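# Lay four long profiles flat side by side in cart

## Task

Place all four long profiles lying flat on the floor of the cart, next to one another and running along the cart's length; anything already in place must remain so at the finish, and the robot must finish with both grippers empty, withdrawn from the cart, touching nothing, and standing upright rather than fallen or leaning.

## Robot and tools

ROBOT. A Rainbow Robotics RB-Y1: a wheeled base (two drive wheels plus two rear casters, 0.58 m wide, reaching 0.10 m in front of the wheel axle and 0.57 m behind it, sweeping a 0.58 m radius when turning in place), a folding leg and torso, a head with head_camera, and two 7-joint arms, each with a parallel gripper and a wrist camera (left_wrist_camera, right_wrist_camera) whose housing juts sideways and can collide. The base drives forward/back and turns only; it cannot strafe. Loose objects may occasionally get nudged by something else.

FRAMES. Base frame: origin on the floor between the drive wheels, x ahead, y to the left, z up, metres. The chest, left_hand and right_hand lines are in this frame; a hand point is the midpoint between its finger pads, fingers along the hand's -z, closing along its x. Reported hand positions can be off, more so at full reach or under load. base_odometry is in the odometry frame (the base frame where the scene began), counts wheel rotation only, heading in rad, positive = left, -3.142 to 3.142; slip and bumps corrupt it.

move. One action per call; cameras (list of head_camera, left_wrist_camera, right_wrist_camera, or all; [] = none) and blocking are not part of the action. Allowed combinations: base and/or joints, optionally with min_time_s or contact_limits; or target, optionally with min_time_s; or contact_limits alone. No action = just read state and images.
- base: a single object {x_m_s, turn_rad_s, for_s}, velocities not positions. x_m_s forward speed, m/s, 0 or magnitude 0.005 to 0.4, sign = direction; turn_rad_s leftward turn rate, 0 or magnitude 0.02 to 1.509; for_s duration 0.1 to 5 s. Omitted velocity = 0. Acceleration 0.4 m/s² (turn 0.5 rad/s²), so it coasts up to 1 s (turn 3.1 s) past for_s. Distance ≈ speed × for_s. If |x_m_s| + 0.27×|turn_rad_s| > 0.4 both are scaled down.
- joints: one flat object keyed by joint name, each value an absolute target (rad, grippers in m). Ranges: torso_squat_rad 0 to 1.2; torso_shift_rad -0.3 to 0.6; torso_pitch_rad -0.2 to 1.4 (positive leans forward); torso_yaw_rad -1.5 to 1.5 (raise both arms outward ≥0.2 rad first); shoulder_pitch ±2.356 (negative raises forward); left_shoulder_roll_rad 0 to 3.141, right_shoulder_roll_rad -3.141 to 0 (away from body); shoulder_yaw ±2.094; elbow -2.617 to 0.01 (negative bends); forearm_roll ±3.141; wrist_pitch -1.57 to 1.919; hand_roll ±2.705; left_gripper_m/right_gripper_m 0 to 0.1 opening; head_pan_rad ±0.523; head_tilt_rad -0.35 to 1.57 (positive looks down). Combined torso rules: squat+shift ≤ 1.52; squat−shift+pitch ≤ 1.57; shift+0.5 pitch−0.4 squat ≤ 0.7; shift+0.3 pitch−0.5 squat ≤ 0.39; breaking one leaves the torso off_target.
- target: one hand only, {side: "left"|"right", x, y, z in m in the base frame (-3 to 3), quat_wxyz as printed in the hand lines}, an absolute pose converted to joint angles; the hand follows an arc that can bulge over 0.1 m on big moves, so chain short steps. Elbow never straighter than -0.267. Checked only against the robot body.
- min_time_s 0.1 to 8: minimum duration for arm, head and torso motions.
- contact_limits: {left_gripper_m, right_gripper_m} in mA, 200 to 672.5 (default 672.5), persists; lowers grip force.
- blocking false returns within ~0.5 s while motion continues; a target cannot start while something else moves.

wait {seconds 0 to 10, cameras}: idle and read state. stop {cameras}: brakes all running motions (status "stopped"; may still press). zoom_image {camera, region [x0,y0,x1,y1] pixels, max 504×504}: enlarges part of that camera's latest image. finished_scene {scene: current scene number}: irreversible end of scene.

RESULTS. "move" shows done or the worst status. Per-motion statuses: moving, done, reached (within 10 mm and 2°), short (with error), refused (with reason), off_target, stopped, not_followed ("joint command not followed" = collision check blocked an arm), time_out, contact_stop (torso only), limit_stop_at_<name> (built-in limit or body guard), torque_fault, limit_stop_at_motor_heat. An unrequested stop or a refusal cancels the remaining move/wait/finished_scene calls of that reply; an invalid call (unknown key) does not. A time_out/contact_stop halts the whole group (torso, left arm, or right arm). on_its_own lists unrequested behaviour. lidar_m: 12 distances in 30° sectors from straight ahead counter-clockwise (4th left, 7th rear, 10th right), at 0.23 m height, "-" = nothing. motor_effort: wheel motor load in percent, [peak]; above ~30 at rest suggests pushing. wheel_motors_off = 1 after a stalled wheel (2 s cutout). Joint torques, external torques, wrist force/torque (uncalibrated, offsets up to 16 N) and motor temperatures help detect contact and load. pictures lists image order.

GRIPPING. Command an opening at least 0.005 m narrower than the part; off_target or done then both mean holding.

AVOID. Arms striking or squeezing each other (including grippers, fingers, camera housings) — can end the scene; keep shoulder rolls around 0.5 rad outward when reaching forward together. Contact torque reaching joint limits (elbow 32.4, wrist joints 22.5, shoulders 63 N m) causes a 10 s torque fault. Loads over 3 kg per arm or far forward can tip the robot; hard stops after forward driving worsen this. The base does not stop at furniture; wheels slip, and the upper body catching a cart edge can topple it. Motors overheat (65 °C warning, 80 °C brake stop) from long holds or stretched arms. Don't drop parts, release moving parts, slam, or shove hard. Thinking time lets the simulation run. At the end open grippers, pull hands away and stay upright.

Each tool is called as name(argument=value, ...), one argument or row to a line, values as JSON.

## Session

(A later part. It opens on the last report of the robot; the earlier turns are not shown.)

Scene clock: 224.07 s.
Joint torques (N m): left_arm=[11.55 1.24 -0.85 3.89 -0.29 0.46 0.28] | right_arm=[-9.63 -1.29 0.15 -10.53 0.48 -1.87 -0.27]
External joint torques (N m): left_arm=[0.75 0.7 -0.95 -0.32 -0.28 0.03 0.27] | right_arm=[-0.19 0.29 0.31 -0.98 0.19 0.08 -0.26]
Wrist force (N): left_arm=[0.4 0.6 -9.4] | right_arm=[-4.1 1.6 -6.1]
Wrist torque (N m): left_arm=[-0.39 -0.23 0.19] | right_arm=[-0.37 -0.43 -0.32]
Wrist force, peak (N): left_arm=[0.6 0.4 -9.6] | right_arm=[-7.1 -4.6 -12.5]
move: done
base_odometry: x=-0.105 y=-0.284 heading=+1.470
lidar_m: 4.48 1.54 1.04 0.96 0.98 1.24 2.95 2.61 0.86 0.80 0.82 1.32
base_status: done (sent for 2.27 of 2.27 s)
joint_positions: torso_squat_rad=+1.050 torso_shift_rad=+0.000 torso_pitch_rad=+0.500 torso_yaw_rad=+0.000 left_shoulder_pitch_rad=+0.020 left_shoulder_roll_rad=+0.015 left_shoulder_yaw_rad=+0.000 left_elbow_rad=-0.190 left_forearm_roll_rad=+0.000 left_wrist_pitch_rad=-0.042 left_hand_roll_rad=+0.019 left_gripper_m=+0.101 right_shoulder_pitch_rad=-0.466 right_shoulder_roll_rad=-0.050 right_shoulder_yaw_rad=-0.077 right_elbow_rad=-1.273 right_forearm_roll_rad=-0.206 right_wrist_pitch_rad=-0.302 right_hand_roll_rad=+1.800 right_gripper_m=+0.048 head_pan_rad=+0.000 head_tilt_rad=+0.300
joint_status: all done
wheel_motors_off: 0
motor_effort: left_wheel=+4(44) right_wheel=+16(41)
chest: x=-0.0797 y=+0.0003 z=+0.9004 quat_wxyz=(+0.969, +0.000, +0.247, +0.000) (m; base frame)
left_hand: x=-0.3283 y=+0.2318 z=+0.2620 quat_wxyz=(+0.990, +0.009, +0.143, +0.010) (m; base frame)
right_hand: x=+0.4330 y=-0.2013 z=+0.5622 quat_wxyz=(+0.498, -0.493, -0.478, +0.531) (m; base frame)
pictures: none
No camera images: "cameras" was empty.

move(
  base={"x_m_s":0.4,"for_s":2.933},
  cameras=[],
)

move(
  base={"turn_rad_s":-0.65,"for_s":2.262},
  cameras=["head_camera"],
)

Scene clock: 232.00 s.
Joint torques (N m): left_arm=[12.15 -0.01 -1.14 3.95 -0.43 0.52 0.11] | right_arm=[-9.02 -1.3 -0.03 -10.4 0.43 -2.06 -0.43]
External joint torques (N m): left_arm=[1.34 -0.55 -1.24 -0.26 -0.43 0.09 0.09] | right_arm=[0.42 0.28 0.13 -0.86 0.14 -0.1 -0.42]
Wrist force (N): left_arm=[0.0 0.2 -9.1] | right_arm=[-4.1 1.8 -6.2]
Wrist torque (N m): left_arm=[-0.33 -0.27 0.17] | right_arm=[-0.39 -0.43 -0.34]
Wrist force, peak (N): left_arm=[0.0 0.4 -9.6] | right_arm=[-4.3 2.0 -6.5]
move: done
base_odometry: x=+0.013 y=+0.884 heading=+1.471
lidar_m: 4.09 1.75 1.18 1.10 1.12 1.42 3.44 1.09 1.00 0.81 0.96 1.89
base_status: done (sent for 2.93 of 2.93 s)
joint_positions: torso_squat_rad=+1.050 torso_shift_rad=+0.000 torso_pitch_rad=+0.500 torso_yaw_rad=+0.000 left_shoulder_pitch_rad=+0.020 left_shoulder_roll_rad=+0.015 left_shoulder_yaw_rad=+0.000 left_elbow_rad=-0.190 left_forearm_roll_rad=+0.000 left_wrist_pitch_rad=-0.042 left_hand_roll_rad=+0.019 left_gripper_m=+0.101 right_shoulder_pitch_rad=-0.466 right_shoulder_roll_rad=-0.050 right_shoulder_yaw_rad=-0.077 right_elbow_rad=-1.273 right_forearm_roll_rad=-0.206 right_wrist_pitch_rad=-0.302 right_hand_roll_rad=+1.800 right_gripper_m=+0.048 head_pan_rad=+0.000 head_tilt_rad=+0.300
joint_status: not commanded
wheel_motors_off: 0
motor_effort: left_wheel=+7(41) right_wheel=-6(52)
chest: x=-0.0796 y=+0.0003 z=+0.9004 quat_wxyz=(+0.969, +0.000, +0.247, +0.000) (m; base frame)
left_hand: x=-0.3283 y=+0.2318 z=+0.2620 quat_wxyz=(+0.990, +0.009, +0.143, +0.010) (m; base frame)
right_hand: x=+0.4331 y=-0.2012 z=+0.5621 quat_wxyz=(+0.498, -0.493, -0.478, +0.531) (m; base frame)
pictures: none
No camera images: "cameras" was empty.

Scene clock: 235.90 s.
Joint torques (N m): left_arm=[11.55 0.52 -0.57 3.86 -0.4 0.79 0.48] | right_arm=[-9.08 -0.59 0.33 -10.46 0.18 -2.11 -0.45]
External joint torques (N m): left_arm=[0.74 -0.02 -0.67 -0.35 -0.39 0.36 0.46] | right_arm=[0.36 1 0.5 -0.91 -0.11 -0.16 -0.44]
Wrist force (N): left_arm=[0.5 0.2 -9.2] | right_arm=[-4.3 2.0 -6.1]
Wrist torque (N m): left_arm=[-0.33 -0.22 0.16] | right_arm=[-0.41 -0.46 -0.34]
Wrist force, peak (N): left_arm=[0.3 0.7 -9.6] | right_arm=[-4.3 2.0 -6.3]
move: done
base_odometry: x=+0.012 y=+0.883 heading=-0.002
lidar_m: 0.81 0.98 2.06 4.56 1.59 1.15 1.08 1.13 1.52 3.98 1.00 0.92
base_status: done (sent for 2.27 of 2.27 s)
joint_positions: torso_squat_rad=+1.050 torso_shift_rad=+0.000 torso_pitch_rad=+0.500 torso_yaw_rad=+0.000 left_shoulder_pitch_rad=+0.020 left_shoulder_roll_rad=+0.015 left_shoulder_yaw_rad=+0.000 left_elbow_rad=-0.190 left_forearm_roll_rad=+0.000 left_wrist_pitch_rad=-0.042 left_hand_roll_rad=+0.019 left_gripper_m=+0.101 right_shoulder_pitch_rad=-0.466 right_shoulder_roll_rad=-0.050 right_shoulder_yaw_rad=-0.077 right_elbow_rad=-1.273 right_forearm_roll_rad=-0.206 right_wrist_pitch_rad=-0.302 right_hand_roll_rad=+1.800 right_gripper_m=+0.048 head_pan_rad=+0.000 head_tilt_rad=+0.300
joint_status: not commanded
wheel_motors_off: 0
motor_effort: left_wheel=+15(38) right_wheel=+4(44)
chest: x=-0.0796 y=+0.0003 z=+0.9004 quat_wxyz=(+0.969, +0.000, +0.247, +0.000) (m; base frame)
left_hand: x=-0.3283 y=+0.2318 z=+0.2620 quat_wxyz=(+0.990, +0.009, +0.143, +0.010) (m; base frame)
right_hand: x=+0.4331 y=-0.2012 z=+0.5621 quat_wxyz=(+0.498, -0.493, -0.478, +0.531) (m; base frame)
pictures: head_camera
camera_calibration:
head_camera: T_world_to_cam=[[-0.0580424, -0.998227, 0.0132018, -0.00605069], [-0.682038, 0.0299937, -0.730701, 0.859542], [0.72901, -0.0514157, -0.68257, 0.642454], [0, 0, 0, 1]] pos_world=[0.117534, 0.00121144, 1.06667]

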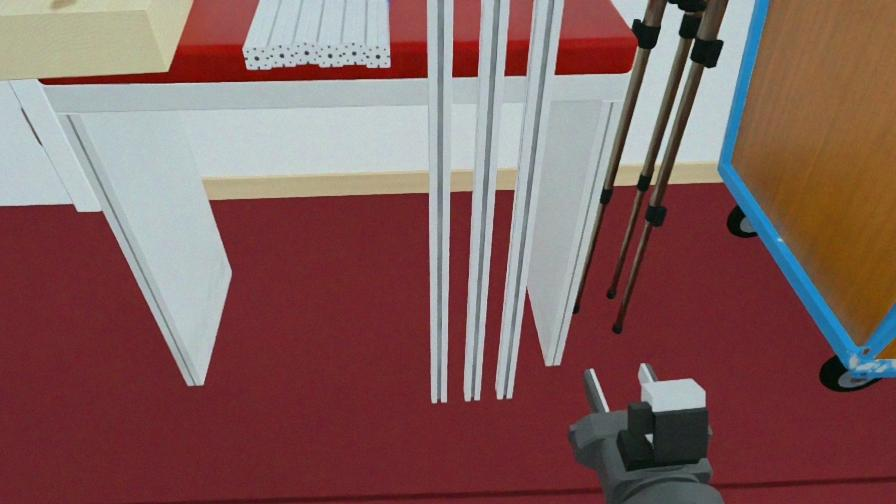

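move(
  base={"x_m_s":0.2,"for_s":1.5},
  cameras=[],
)

move(
  target={"side":"right","x":0.43,"y":-0.173,"z":0.56,"quat_wxyz":[0.5163,-0.4831,-0.4831,0.5163]},
  cameras=["right_wrist_camera"],
)

Scene clock: 245.00 s.
Joint torques (N m): left_arm=[12.36 0.84 -0.67 3.69 -0.57 0.54 0.1] | right_arm=[-9.45 -1.02 -0.12 -10.3 0.38 -2.23 -0.4]
External joint torques (N m): left_arm=[1.56 0.3 -0.77 -0.52 -0.57 0.11 0.08] | right_arm=[-0.02 0.56 0.04 -0.76 0.09 -0.28 -0.39]
Wrist force (N): left_arm=[0.4 0.4 -9.0] | right_arm=[-4.2 1.8 -6.1]
Wrist torque (N m): left_arm=[-0.33 -0.23 0.18] | right_arm=[-0.40 -0.44 -0.33]
Wrist force, peak (N): left_arm=[0.2 0.3 -9.7] | right_arm=[-4.3 1.9 -6.5]
move: done
base_odometry: x=+0.313 y=+0.883 heading=-0.002
lidar_m: 0.52 0.72 1.65 4.37 2.03 1.46 1.38 1.42 1.92 1.55 0.82 0.54
base_status: done (sent for 1.5 of 1.5 s)
joint_positions: torso_squat_rad=+1.050 torso_shift_rad=+0.000 torso_pitch_rad=+0.500 torso_yaw_rad=+0.000 left_shoulder_pitch_rad=+0.020 left_shoulder_roll_rad=+0.015 left_shoulder_yaw_rad=+0.000 left_elbow_rad=-0.190 left_forearm_roll_rad=+0.000 left_wrist_pitch_rad=-0.042 left_hand_roll_rad=+0.019 left_gripper_m=+0.101 right_shoulder_pitch_rad=-0.466 right_shoulder_roll_rad=-0.050 right_shoulder_yaw_rad=-0.077 right_elbow_rad=-1.273 right_forearm_roll_rad=-0.206 right_wrist_pitch_rad=-0.302 right_hand_roll_rad=+1.800 right_gripper_m=+0.048 head_pan_rad=+0.000 head_tilt_rad=+0.300
joint_status: not commanded
wheel_motors_off: 0
motor_effort: left_wheel=-5(49) right_wheel=+6(42)
chest: x=-0.0796 y=+0.0003 z=+0.9003 quat_wxyz=(+0.969, +0.000, +0.247, +0.000) (m; base frame)
left_hand: x=-0.3283 y=+0.2318 z=+0.2620 quat_wxyz=(+0.990, +0.009, +0.143, +0.010) (m; base frame)
right_hand: x=+0.4331 y=-0.2012 z=+0.5621 quat_wxyz=(+0.498, -0.493, -0.478, +0.531) (m; base frame)
pictures: none
No camera images: "cameras" was empty.

Scene clock: 245.80 s.
Joint torques (N m): left_arm=[12.09 0.28 -1.2 3.95 -0.53 0.7 0.1] | right_arm=[-8.96 0.1 -0.11 -10.28 0.85 -1.98 -0.45]
External joint torques (N m): left_arm=[1.28 -0.26 -1.3 -0.27 -0.53 0.27 0.09] | right_arm=[0.6 0.2 -0.55 -0.79 0.44 -0.14 -0.45]
Wrist force (N): left_arm=[0.3 0.5 -9.3] | right_arm=[-4.8 1.9 -6.1]
Wrist torque (N m): left_arm=[-0.36 -0.24 0.19] | right_arm=[-0.41 -0.52 -0.33]
Wrist force, peak (N): left_arm=[0.4 0.7 -9.6] | right_arm=[-5.4 1.9 -6.3]
move: done
base_odometry: x=+0.313 y=+0.883 heading=-0.002
lidar_m: 0.50 0.71 1.65 4.37 2.03 1.47 1.39 1.42 1.94 1.55 0.83 0.54
base_status: not commanded
joint_positions: torso_squat_rad=+1.050 torso_shift_rad=+0.000 torso_pitch_rad=+0.500 torso_yaw_rad=+0.000 left_shoulder_pitch_rad=+0.020 left_shoulder_roll_rad=+0.015 left_shoulder_yaw_rad=+0.000 left_elbow_rad=-0.190 left_forearm_roll_rad=+0.000 left_wrist_pitch_rad=-0.042 left_hand_roll_rad=+0.019 left_gripper_m=+0.101 right_shoulder_pitch_rad=-0.471 right_shoulder_roll_rad=+0.000 right_shoulder_yaw_rad=-0.038 right_elbow_rad=-1.265 right_forearm_roll_rad=-0.358 right_wrist_pitch_rad=-0.319 right_hand_roll_rad=+1.945 right_gripper_m=+0.048 head_pan_rad=+0.000 head_tilt_rad=+0.300
joint_status: all done
wheel_motors_off: 0
motor_effort: left_wheel=-7(8) right_wheel=+6(10)
chest: x=-0.0796 y=+0.0003 z=+0.9003 quat_wxyz=(+0.969, +0.000, +0.247, +0.000) (m; base frame)
left_hand: x=-0.3284 y=+0.2318 z=+0.2620 quat_wxyz=(+0.990, +0.009, +0.143, +0.010) (m; base frame)
right_hand: x=+0.4300 y=-0.1731 z=+0.5598 quat_wxyz=(+0.514, -0.481, -0.486, +0.518) (m; base frame)
right_hand_status: reached (checked arc, planned for 0.3 s): 0 mm and 0.5 deg off.
pictures: right_wrist_camera
camera_calibration:
right_wrist_camera: T_world_to_cam=[[0.0140699, -0.99971, -0.0195277, -0.166479], [-0.506655, 0.0097089, -0.862094, 0.732334], [0.862034, 0.0220234, -0.506372, -0.00931846], [0, 0, 0, 1]] pos_world=[0.381416, -0.173336, 0.623371]

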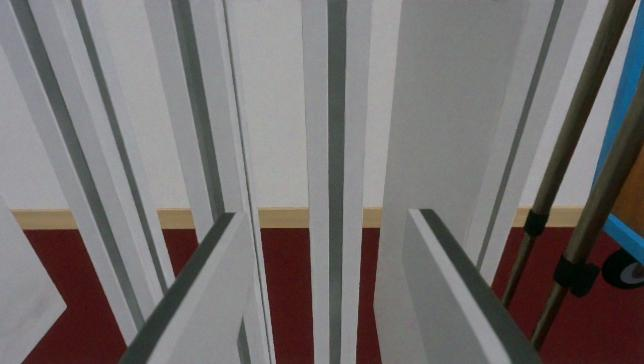

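move(
  target={"side":"right","x":0.485,"y":-0.1746,"z":0.556,"quat_wxyz":[0.5163,-0.4831,-0.4831,0.5163]},
  cameras=["right_wrist_camera"],
)

zoom_image(
  camera="right_wrist_camera",
  region=[200, 120, 440, 256],
)

Scene clock: 252.20 s.
Joint torques (N m): left_arm=[11.5 0.98 -1.12 4.11 -0.24 0.49 0.03] | right_arm=[-12.36 -1.8 0.45 -9.93 0.47 -1.93 -0.37]
External joint torques (N m): left_arm=[0.69 0.44 -1.22 -0.11 -0.24 0.06 0.01] | right_arm=[1.02 -0.09 0.23 -0.7 0.04 -0.07 -0.37]
Wrist force (N): left_arm=[0.8 0.3 -9.3] | right_arm=[-4.5 2.1 -6.3]
Wrist torque (N m): left_arm=[-0.34 -0.19 0.20] | right_arm=[-0.43 -0.47 -0.37]
Wrist force, peak (N): left_arm=[0.5 0.3 -9.6] | right_arm=[-5.2 1.4 -6.5]
move: done
base_odometry: x=+0.313 y=+0.883 heading=-0.002
lidar_m: 0.51 0.71 1.64 4.39 2.03 1.46 1.38 1.44 1.93 1.55 0.83 0.53
base_status: not commanded
joint_positions: torso_squat_rad=+1.050 torso_shift_rad=+0.000 torso_pitch_rad=+0.500 torso_yaw_rad=+0.000 left_shoulder_pitch_rad=+0.020 left_shoulder_roll_rad=+0.015 left_shoulder_yaw_rad=+0.000 left_elbow_rad=-0.190 left_forearm_roll_rad=+0.000 left_wrist_pitch_rad=-0.042 left_hand_roll_rad=+0.019 left_gripper_m=+0.101 right_shoulder_pitch_rad=-0.709 right_shoulder_roll_rad=-0.044 right_shoulder_yaw_rad=-0.092 right_elbow_rad=-0.978 right_forearm_roll_rad=-0.382 right_wrist_pitch_rad=-0.378 right_hand_roll_rad=+1.929 right_gripper_m=+0.048 head_pan_rad=+0.000 head_tilt_rad=+0.300
joint_status: all done
wheel_motors_off: 0
motor_effort: left_wheel=-8(9) right_wheel=+11(11)
chest: x=-0.0796 y=+0.0003 z=+0.9003 quat_wxyz=(+0.969, +0.000, +0.247, +0.000) (m; base frame)
left_hand: x=-0.3284 y=+0.2318 z=+0.2620 quat_wxyz=(+0.990, +0.009, +0.143, +0.010) (m; base frame)
right_hand: x=+0.4850 y=-0.1745 z=+0.5563 quat_wxyz=(+0.516, -0.483, -0.483, +0.517) (m; base frame)
right_hand_status: reached (checked arc, planned for 0.6 s): 0 mm and 0.1 deg off.
pictures: right_wrist_camera
camera_calibration:
right_wrist_camera: T_world_to_cam=[[0.00550486, -0.999819, -0.0182064, -0.165342], [-0.509015, 0.0128698, -0.860662, 0.758154], [0.86074, 0.0140051, -0.508852, -0.0578571], [0, 0, 0, 1]] pos_world=[0.436622, -0.174259, 0.620063]

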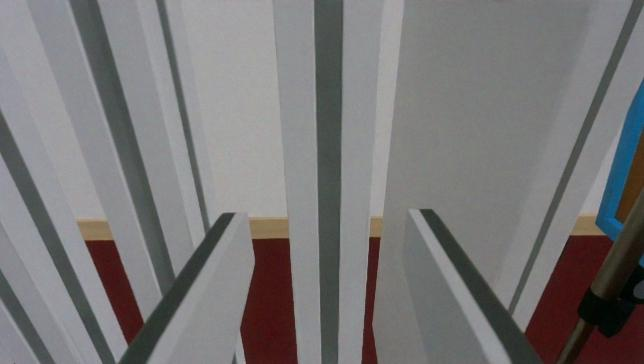

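Scaled by 2.100 from the camera's 644x364 image, which has a finer 920x520 frame.

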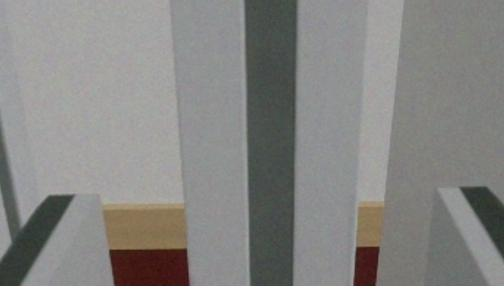

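move(
  target={"side":"right","x":0.534,"y":-0.172,"z":0.553,"quat_wxyz":[0.5163,-0.4831,-0.4831,0.5163]},
  cameras=["right_wrist_camera"],
)

Scene clock: 264.70 s.
Joint torques (N m): left_arm=[11.5 0.16 -0.66 3.5 -0.26 0.44 0.35] | right_arm=[-16.17 -4.72 0.92 -8.78 0.56 -1.93 -0.56]
External joint torques (N m): left_arm=[0.69 -0.39 -0.76 -0.72 -0.25 0.01 0.33] | right_arm=[1.32 -0.74 0.93 -0.59 0.13 -0.01 -0.56]
Wrist force (N): left_arm=[0.6 0.6 -9.3] | right_arm=[-4.7 1.7 -6.1]
Wrist torque (N m): left_arm=[-0.36 -0.20 0.19] | right_arm=[-0.32 -0.49 -0.33]
Wrist force, peak (N): left_arm=[0.2 0.5 -9.7] | right_arm=[-5.0 0.8 -6.6]
move: done
base_odometry: x=+0.313 y=+0.883 heading=-0.002
lidar_m: 0.51 0.72 1.64 4.38 2.03 1.46 1.38 1.42 1.92 1.56 0.83 0.54
base_status: not commanded
joint_positions: torso_squat_rad=+1.050 torso_shift_rad=+0.000 torso_pitch_rad=+0.500 torso_yaw_rad=+0.000 left_shoulder_pitch_rad=+0.020 left_shoulder_roll_rad=+0.015 left_shoulder_yaw_rad=+0.000 left_elbow_rad=-0.190 left_forearm_roll_rad=+0.000 left_wrist_pitch_rad=-0.042 left_hand_roll_rad=+0.019 left_gripper_m=+0.101 right_shoulder_pitch_rad=-1.020 right_shoulder_roll_rad=-0.117 right_shoulder_yaw_rad=-0.085 right_elbow_rad=-0.490 right_forearm_roll_rad=-0.390 right_wrist_pitch_rad=-0.554 right_hand_roll_rad=+1.831 right_gripper_m=+0.048 head_pan_rad=+0.000 head_tilt_rad=+0.300
joint_status: all done
wheel_motors_off: 0
motor_effort: left_wheel=-9(9) right_wheel=+7(11)
chest: x=-0.0796 y=+0.0003 z=+0.9003 quat_wxyz=(+0.969, +0.000, +0.247, +0.000) (m; base frame)
left_hand: x=-0.3284 y=+0.2318 z=+0.2620 quat_wxyz=(+0.990, +0.009, +0.143, +0.010) (m; base frame)
right_hand: x=+0.5339 y=-0.1721 z=+0.5535 quat_wxyz=(+0.517, -0.482, -0.482, +0.517) (m; base frame)
right_hand_status: reached (checked arc, planned for 0.8 s): 1 mm and 0.2 deg off.
pictures: right_wrist_camera
camera_calibration:
right_wrist_camera: T_world_to_cam=[[0.00569206, -0.999821, -0.018017, -0.16347], [-0.51152, 0.0125705, -0.85918, 0.781033], [0.859253, 0.0141066, -0.511357, -0.0992383], [0, 0, 0, 1]] pos_world=[0.485715, -0.171859, 0.617356]

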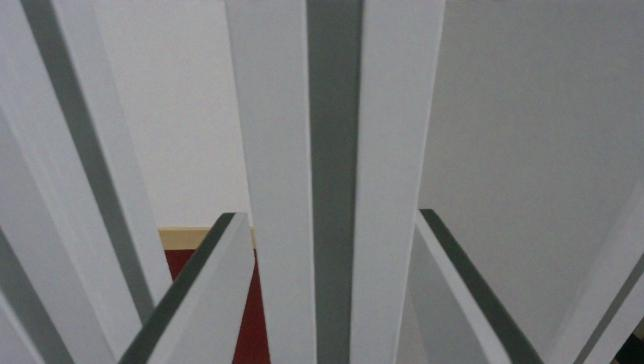

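move(
  target={"side":"right","x":0.537,"y":-0.1745,"z":0.553,"quat_wxyz":[0.5163,-0.4831,-0.4831,0.5163]},
  cameras=[],
)

move(
  joints={"right_gripper_m":0.01},
  cameras=["right_wrist_camera","head_camera"],
)

Scene clock: 270.00 s.
Joint torques (N m): left_arm=[11.7 0.52 -0.77 3.87 -0.31 0.51 0.06] | right_arm=[-17.32 -4.85 0.55 -8.69 0.77 -1.98 -0.39]
External joint torques (N m): left_arm=[0.89 -0.02 -0.87 -0.35 -0.31 0.08 0.05] | right_arm=[0.46 -0.56 0.59 -0.67 0.35 -0.05 -0.39]
Wrist force (N): left_arm=[0.4 0.6 -9.1] | right_arm=[-4.5 1.5 -6.1]
Wrist torque (N m): left_arm=[-0.39 -0.26 0.17] | right_arm=[-0.31 -0.46 -0.34]
Wrist force, peak (N): left_arm=[0.4 0.6 -9.6] | right_arm=[-5.2 1.1 -6.4]
move: done
base_odometry: x=+0.313 y=+0.883 heading=-0.002
lidar_m: 0.51 0.72 1.65 4.38 2.02 1.47 1.38 1.44 1.93 1.55 0.84 0.54
base_status: not commanded
joint_positions: torso_squat_rad=+1.050 torso_shift_rad=+0.000 torso_pitch_rad=+0.500 torso_yaw_rad=+0.000 left_shoulder_pitch_rad=+0.020 left_shoulder_roll_rad=+0.015 left_shoulder_yaw_rad=+0.000 left_elbow_rad=-0.190 left_forearm_roll_rad=+0.000 left_wrist_pitch_rad=-0.042 left_hand_roll_rad=+0.019 left_gripper_m=+0.101 right_shoulder_pitch_rad=-1.049 right_shoulder_roll_rad=-0.128 right_shoulder_yaw_rad=-0.079 right_elbow_rad=-0.435 right_forearm_roll_rad=-0.388 right_wrist_pitch_rad=-0.577 right_hand_roll_rad=+1.810 right_gripper_m=+0.048 head_pan_rad=+0.000 head_tilt_rad=+0.300
joint_status: all done
wheel_motors_off: 0
motor_effort: left_wheel=-8(9) right_wheel=+9(10)
chest: x=-0.0796 y=+0.0003 z=+0.9003 quat_wxyz=(+0.969, +0.000, +0.247, +0.000) (m; base frame)
left_hand: x=-0.3284 y=+0.2318 z=+0.2620 quat_wxyz=(+0.990, +0.009, +0.143, +0.010) (m; base frame)
right_hand: x=+0.5367 y=-0.1747 z=+0.5535 quat_wxyz=(+0.517, -0.482, -0.482, +0.517) (m; base frame)
right_hand_status: reached (checked arc, planned for 0.3 s): 1 mm and 0.2 deg off.
pictures: none
No camera images: "cameras" was empty.

Scene clock: 270.93 s.
Joint torques (N m): left_arm=[11.7 -0.13 -0.99 3.87 -0.44 0.54 0.17] | right_arm=[-17.56 -5.88 0.7 -8.38 0.91 -2.08 0.47]
External joint torques (N m): left_arm=[0.89 -0.67 -1.09 -0.35 -0.44 0.11 0.16] | right_arm=[0.22 -1.59 0.73 -0.35 0.5 -0.15 0.48]
Wrist force (N): left_arm=[0.2 0.8 -9.1] | right_arm=[-2.8 2.5 -6.6]
Wrist torque (N m): left_arm=[-0.42 -0.26 0.18] | right_arm=[-0.51 -0.48 -1.17]
Wrist force, peak (N): left_arm=[0.5 0.7 -9.5] | right_arm=[-5.4 1.8 -6.6]
move: off_target
base_odometry: x=+0.313 y=+0.883 heading=-0.002
lidar_m: 0.51 0.72 1.64 4.38 2.03 1.47 1.38 1.44 1.93 1.55 0.83 0.53
base_status: not commanded
joint_positions: torso_squat_rad=+1.050 torso_shift_rad=+0.000 torso_pitch_rad=+0.500 torso_yaw_rad=+0.000 left_shoulder_pitch_rad=+0.020 left_shoulder_roll_rad=+0.015 left_shoulder_yaw_rad=+0.000 left_elbow_rad=-0.190 left_forearm_roll_rad=+0.000 left_wrist_pitch_rad=-0.042 left_hand_roll_rad=+0.019 left_gripper_m=+0.101 right_shoulder_pitch_rad=-1.049 right_shoulder_roll_rad=-0.128 right_shoulder_yaw_rad=-0.079 right_elbow_rad=-0.435 right_forearm_roll_rad=-0.388 right_wrist_pitch_rad=-0.577 right_hand_roll_rad=+1.810 right_gripper_m=+0.030 head_pan_rad=+0.000 head_tilt_rad=+0.300
joint_status: right_gripper_m off_target (ended at +0.030, target +0.010)
wheel_motors_off: 0
motor_effort: left_wheel=-8(9) right_wheel=+7(11)
chest: x=-0.0796 y=+0.0003 z=+0.9003 quat_wxyz=(+0.969, +0.000, +0.247, +0.000) (m; base frame)
left_hand: x=-0.3284 y=+0.2318 z=+0.2620 quat_wxyz=(+0.990, +0.009, +0.143, +0.010) (m; base frame)
right_hand: x=+0.5367 y=-0.1747 z=+0.5535 quat_wxyz=(+0.517, -0.482, -0.482, +0.517) (m; base frame)
pictures: head_camera, right_wrist_camera
camera_calibration:
head_camera: T_world_to_cam=[[-0.0580424, -0.998227, 0.0132018, -0.00605069], [-0.682038, 0.0299937, -0.730701, 0.859542], [0.72901, -0.0514157, -0.68257, 0.642454], [0, 0, 0, 1]] pos_world=[0.117534, 0.00121144, 1.06667]
right_wrist_camera: T_world_to_cam=[[0.0051561, -0.999815, -0.0185131, -0.165516], [-0.511718, 0.0132677, -0.859051, 0.782637], [0.859138, 0.0139029, -0.511555, -0.101464], [0, 0, 0, 1]] pos_world=[0.488515, -0.174459, 0.617356]

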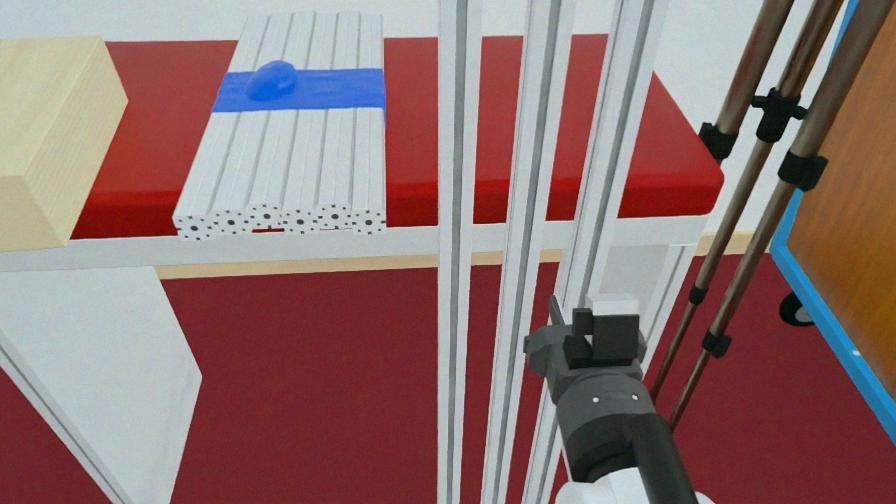

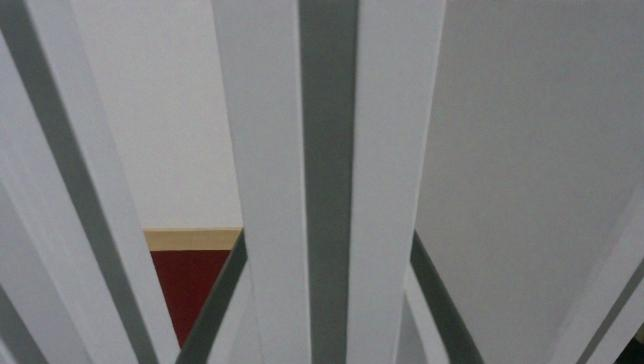

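move(
  target={"side":"right","x":0.519,"y":-0.178,"z":0.597,"quat_wxyz":[0.5163,-0.4831,-0.4831,0.5163]},
  cameras=["head_camera"],
)

move(
  base={"x_m_s":-0.2,"for_s":1.5},
  joints={"right_shoulder_pitch_rad":-0.253,"right_shoulder_roll_rad":-0.05,"right_shoulder_yaw_rad":-0.083,"right_elbow_rad":-1.726,"right_forearm_roll_rad":-0.279,"right_wrist_pitch_rad":-0.04,"right_hand_roll_rad":1.811},
  min_time_s=1.5,
  cameras=["head_camera"],
)

Scene clock: 283.70 s.
Joint torques (N m): left_arm=[11.63 0.12 -0.81 3.63 -0.41 0.67 0.28] | right_arm=[-19.62 -2.03 -0.01 -15.31 0.71 -4.19 -0.39]
External joint torques (N m): left_arm=[0.81 -0.42 -0.91 -0.59 -0.41 0.23 0.26] | right_arm=[-4.68 0.39 -0.38 -5.44 0.34 -2.23 -0.39]
Wrist force (N): left_arm=[0.6 0.3 -9.1] | right_arm=[-4.6 10.7 -6.5]
Wrist torque (N m): left_arm=[-0.33 -0.22 0.20] | right_arm=[-0.13 -0.44 -0.31]
Wrist force, peak (N): left_arm=[0.4 0.4 -9.8] | right_arm=[-4.5 -49.8 -3.7]
move: done
base_odometry: x=+0.313 y=+0.883 heading=-0.002
lidar_m: 0.51 0.72 1.65 4.36 2.02 1.46 1.38 1.43 1.93 1.55 0.83 0.53
base_status: not commanded
joint_positions: torso_squat_rad=+1.050 torso_shift_rad=+0.000 torso_pitch_rad=+0.500 torso_yaw_rad=+0.000 left_shoulder_pitch_rad=+0.020 left_shoulder_roll_rad=+0.015 left_shoulder_yaw_rad=+0.000 left_elbow_rad=-0.190 left_forearm_roll_rad=+0.000 left_wrist_pitch_rad=-0.042 left_hand_roll_rad=+0.019 left_gripper_m=+0.101 right_shoulder_pitch_rad=-0.770 right_shoulder_roll_rad=-0.048 right_shoulder_yaw_rad=-0.151 right_elbow_rad=-1.062 right_forearm_roll_rad=-0.404 right_wrist_pitch_rad=-0.239 right_hand_roll_rad=+1.981 right_gripper_m=+0.030 head_pan_rad=+0.000 head_tilt_rad=+0.300
joint_status: all done
wheel_motors_off: 0
motor_effort: left_wheel=-9(10) right_wheel=+9(11)
chest: x=-0.0796 y=+0.0003 z=+0.9003 quat_wxyz=(+0.969, +0.000, +0.247, +0.000) (m; base frame)
left_hand: x=-0.3284 y=+0.2318 z=+0.2620 quat_wxyz=(+0.990, +0.009, +0.143, +0.010) (m; base frame)
right_hand: x=+0.5177 y=-0.1784 z=+0.5956 quat_wxyz=(+0.513, -0.484, -0.486, +0.516) (m; base frame)
right_hand_status: reached (checked arc, planned for 1.0 s): 2 mm and 0.5 deg off.
pictures: head_camera
camera_calibration:
head_camera: T_world_to_cam=[[-0.0580366, -0.998227, 0.0132144, -0.00606353], [-0.682142, 0.0299879, -0.730605, 0.859378], [0.728913, -0.0514159, -0.682673, 0.642508], [0, 0, 0, 1]] pos_world=[0.117533, 0.00121143, 1.06657]

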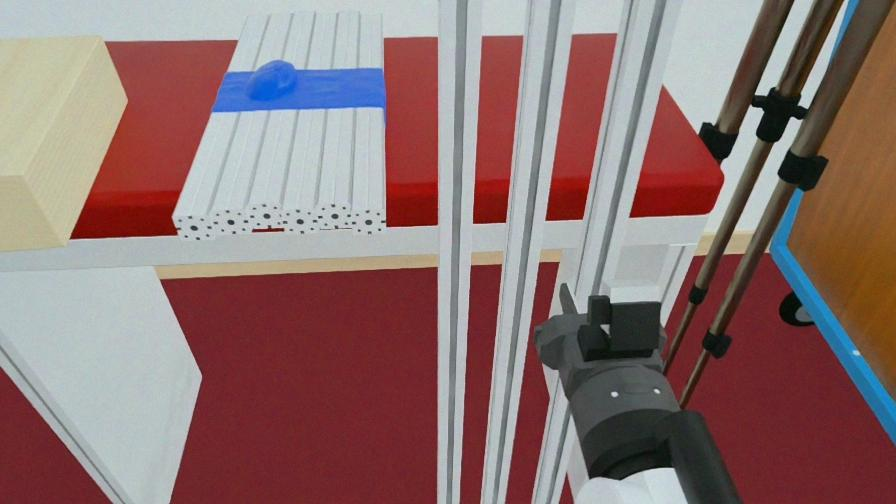

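Scene clock: 286.23 s.
Joint torques (N m): left_arm=[11.79 0.22 -1.67 3.42 -0.37 0.73 0.14] | right_arm=[-10.61 -3.59 0 -16.22 0.76 -4.52 -0.41]
External joint torques (N m): left_arm=[0.97 -0.32 -1.77 -0.8 -0.37 0.3 0.13] | right_arm=[-4.2 -1.86 0.57 -5.87 0.55 -2.5 -0.4]
Wrist force (N): left_arm=[0.4 0.3 -9.4] | right_arm=[-4.3 11.0 -6.7]
Wrist torque (N m): left_arm=[-0.34 -0.24 0.20] | right_arm=[0.03 -0.44 -0.33]
Wrist force, peak (N): left_arm=[0.6 0.4 -9.8] | right_arm=[-4.5 12.1 -7.6]
move: done
base_odometry: x=+0.012 y=+0.884 heading=-0.004
lidar_m: 0.81 0.98 2.06 4.59 1.59 1.15 1.08 1.13 1.50 3.95 1.01 0.44
base_status: done (sent for 1.5 of 1.5 s)
joint_positions: torso_squat_rad=+1.050 torso_shift_rad=+0.000 torso_pitch_rad=+0.500 torso_yaw_rad=+0.000 left_shoulder_pitch_rad=+0.020 left_shoulder_roll_rad=+0.015 left_shoulder_yaw_rad=+0.000 left_elbow_rad=-0.190 left_forearm_roll_rad=+0.000 left_wrist_pitch_rad=-0.042 left_hand_roll_rad=+0.019 left_gripper_m=+0.101 right_shoulder_pitch_rad=-0.252 right_shoulder_roll_rad=-0.050 right_shoulder_yaw_rad=-0.083 right_elbow_rad=-1.725 right_forearm_roll_rad=-0.279 right_wrist_pitch_rad=-0.039 right_hand_roll_rad=+1.811 right_gripper_m=+0.030 head_pan_rad=+0.000 head_tilt_rad=+0.300
joint_status: all done
wheel_motors_off: 0
motor_effort: left_wheel=-13(32) right_wheel=+13(38)
chest: x=-0.0796 y=+0.0003 z=+0.9003 quat_wxyz=(+0.969, +0.000, +0.248, +0.000) (m; base frame)
left_hand: x=-0.3286 y=+0.2318 z=+0.2621 quat_wxyz=(+0.990, +0.009, +0.143, +0.010) (m; base frame)
right_hand: x=+0.3995 y=-0.2298 z=+0.6229 quat_wxyz=(+0.517, -0.483, -0.483, +0.516) (m; base frame)
pictures: head_camera
camera_calibration:
head_camera: T_world_to_cam=[[-0.0580391, -0.998227, 0.0132183, -0.00606161], [-0.682245, 0.029994, -0.730508, 0.859356], [0.728816, -0.0514162, -0.682776, 0.642557], [0, 0, 0, 1]] pos_world=[0.117633, 0.00121144, 1.06657]

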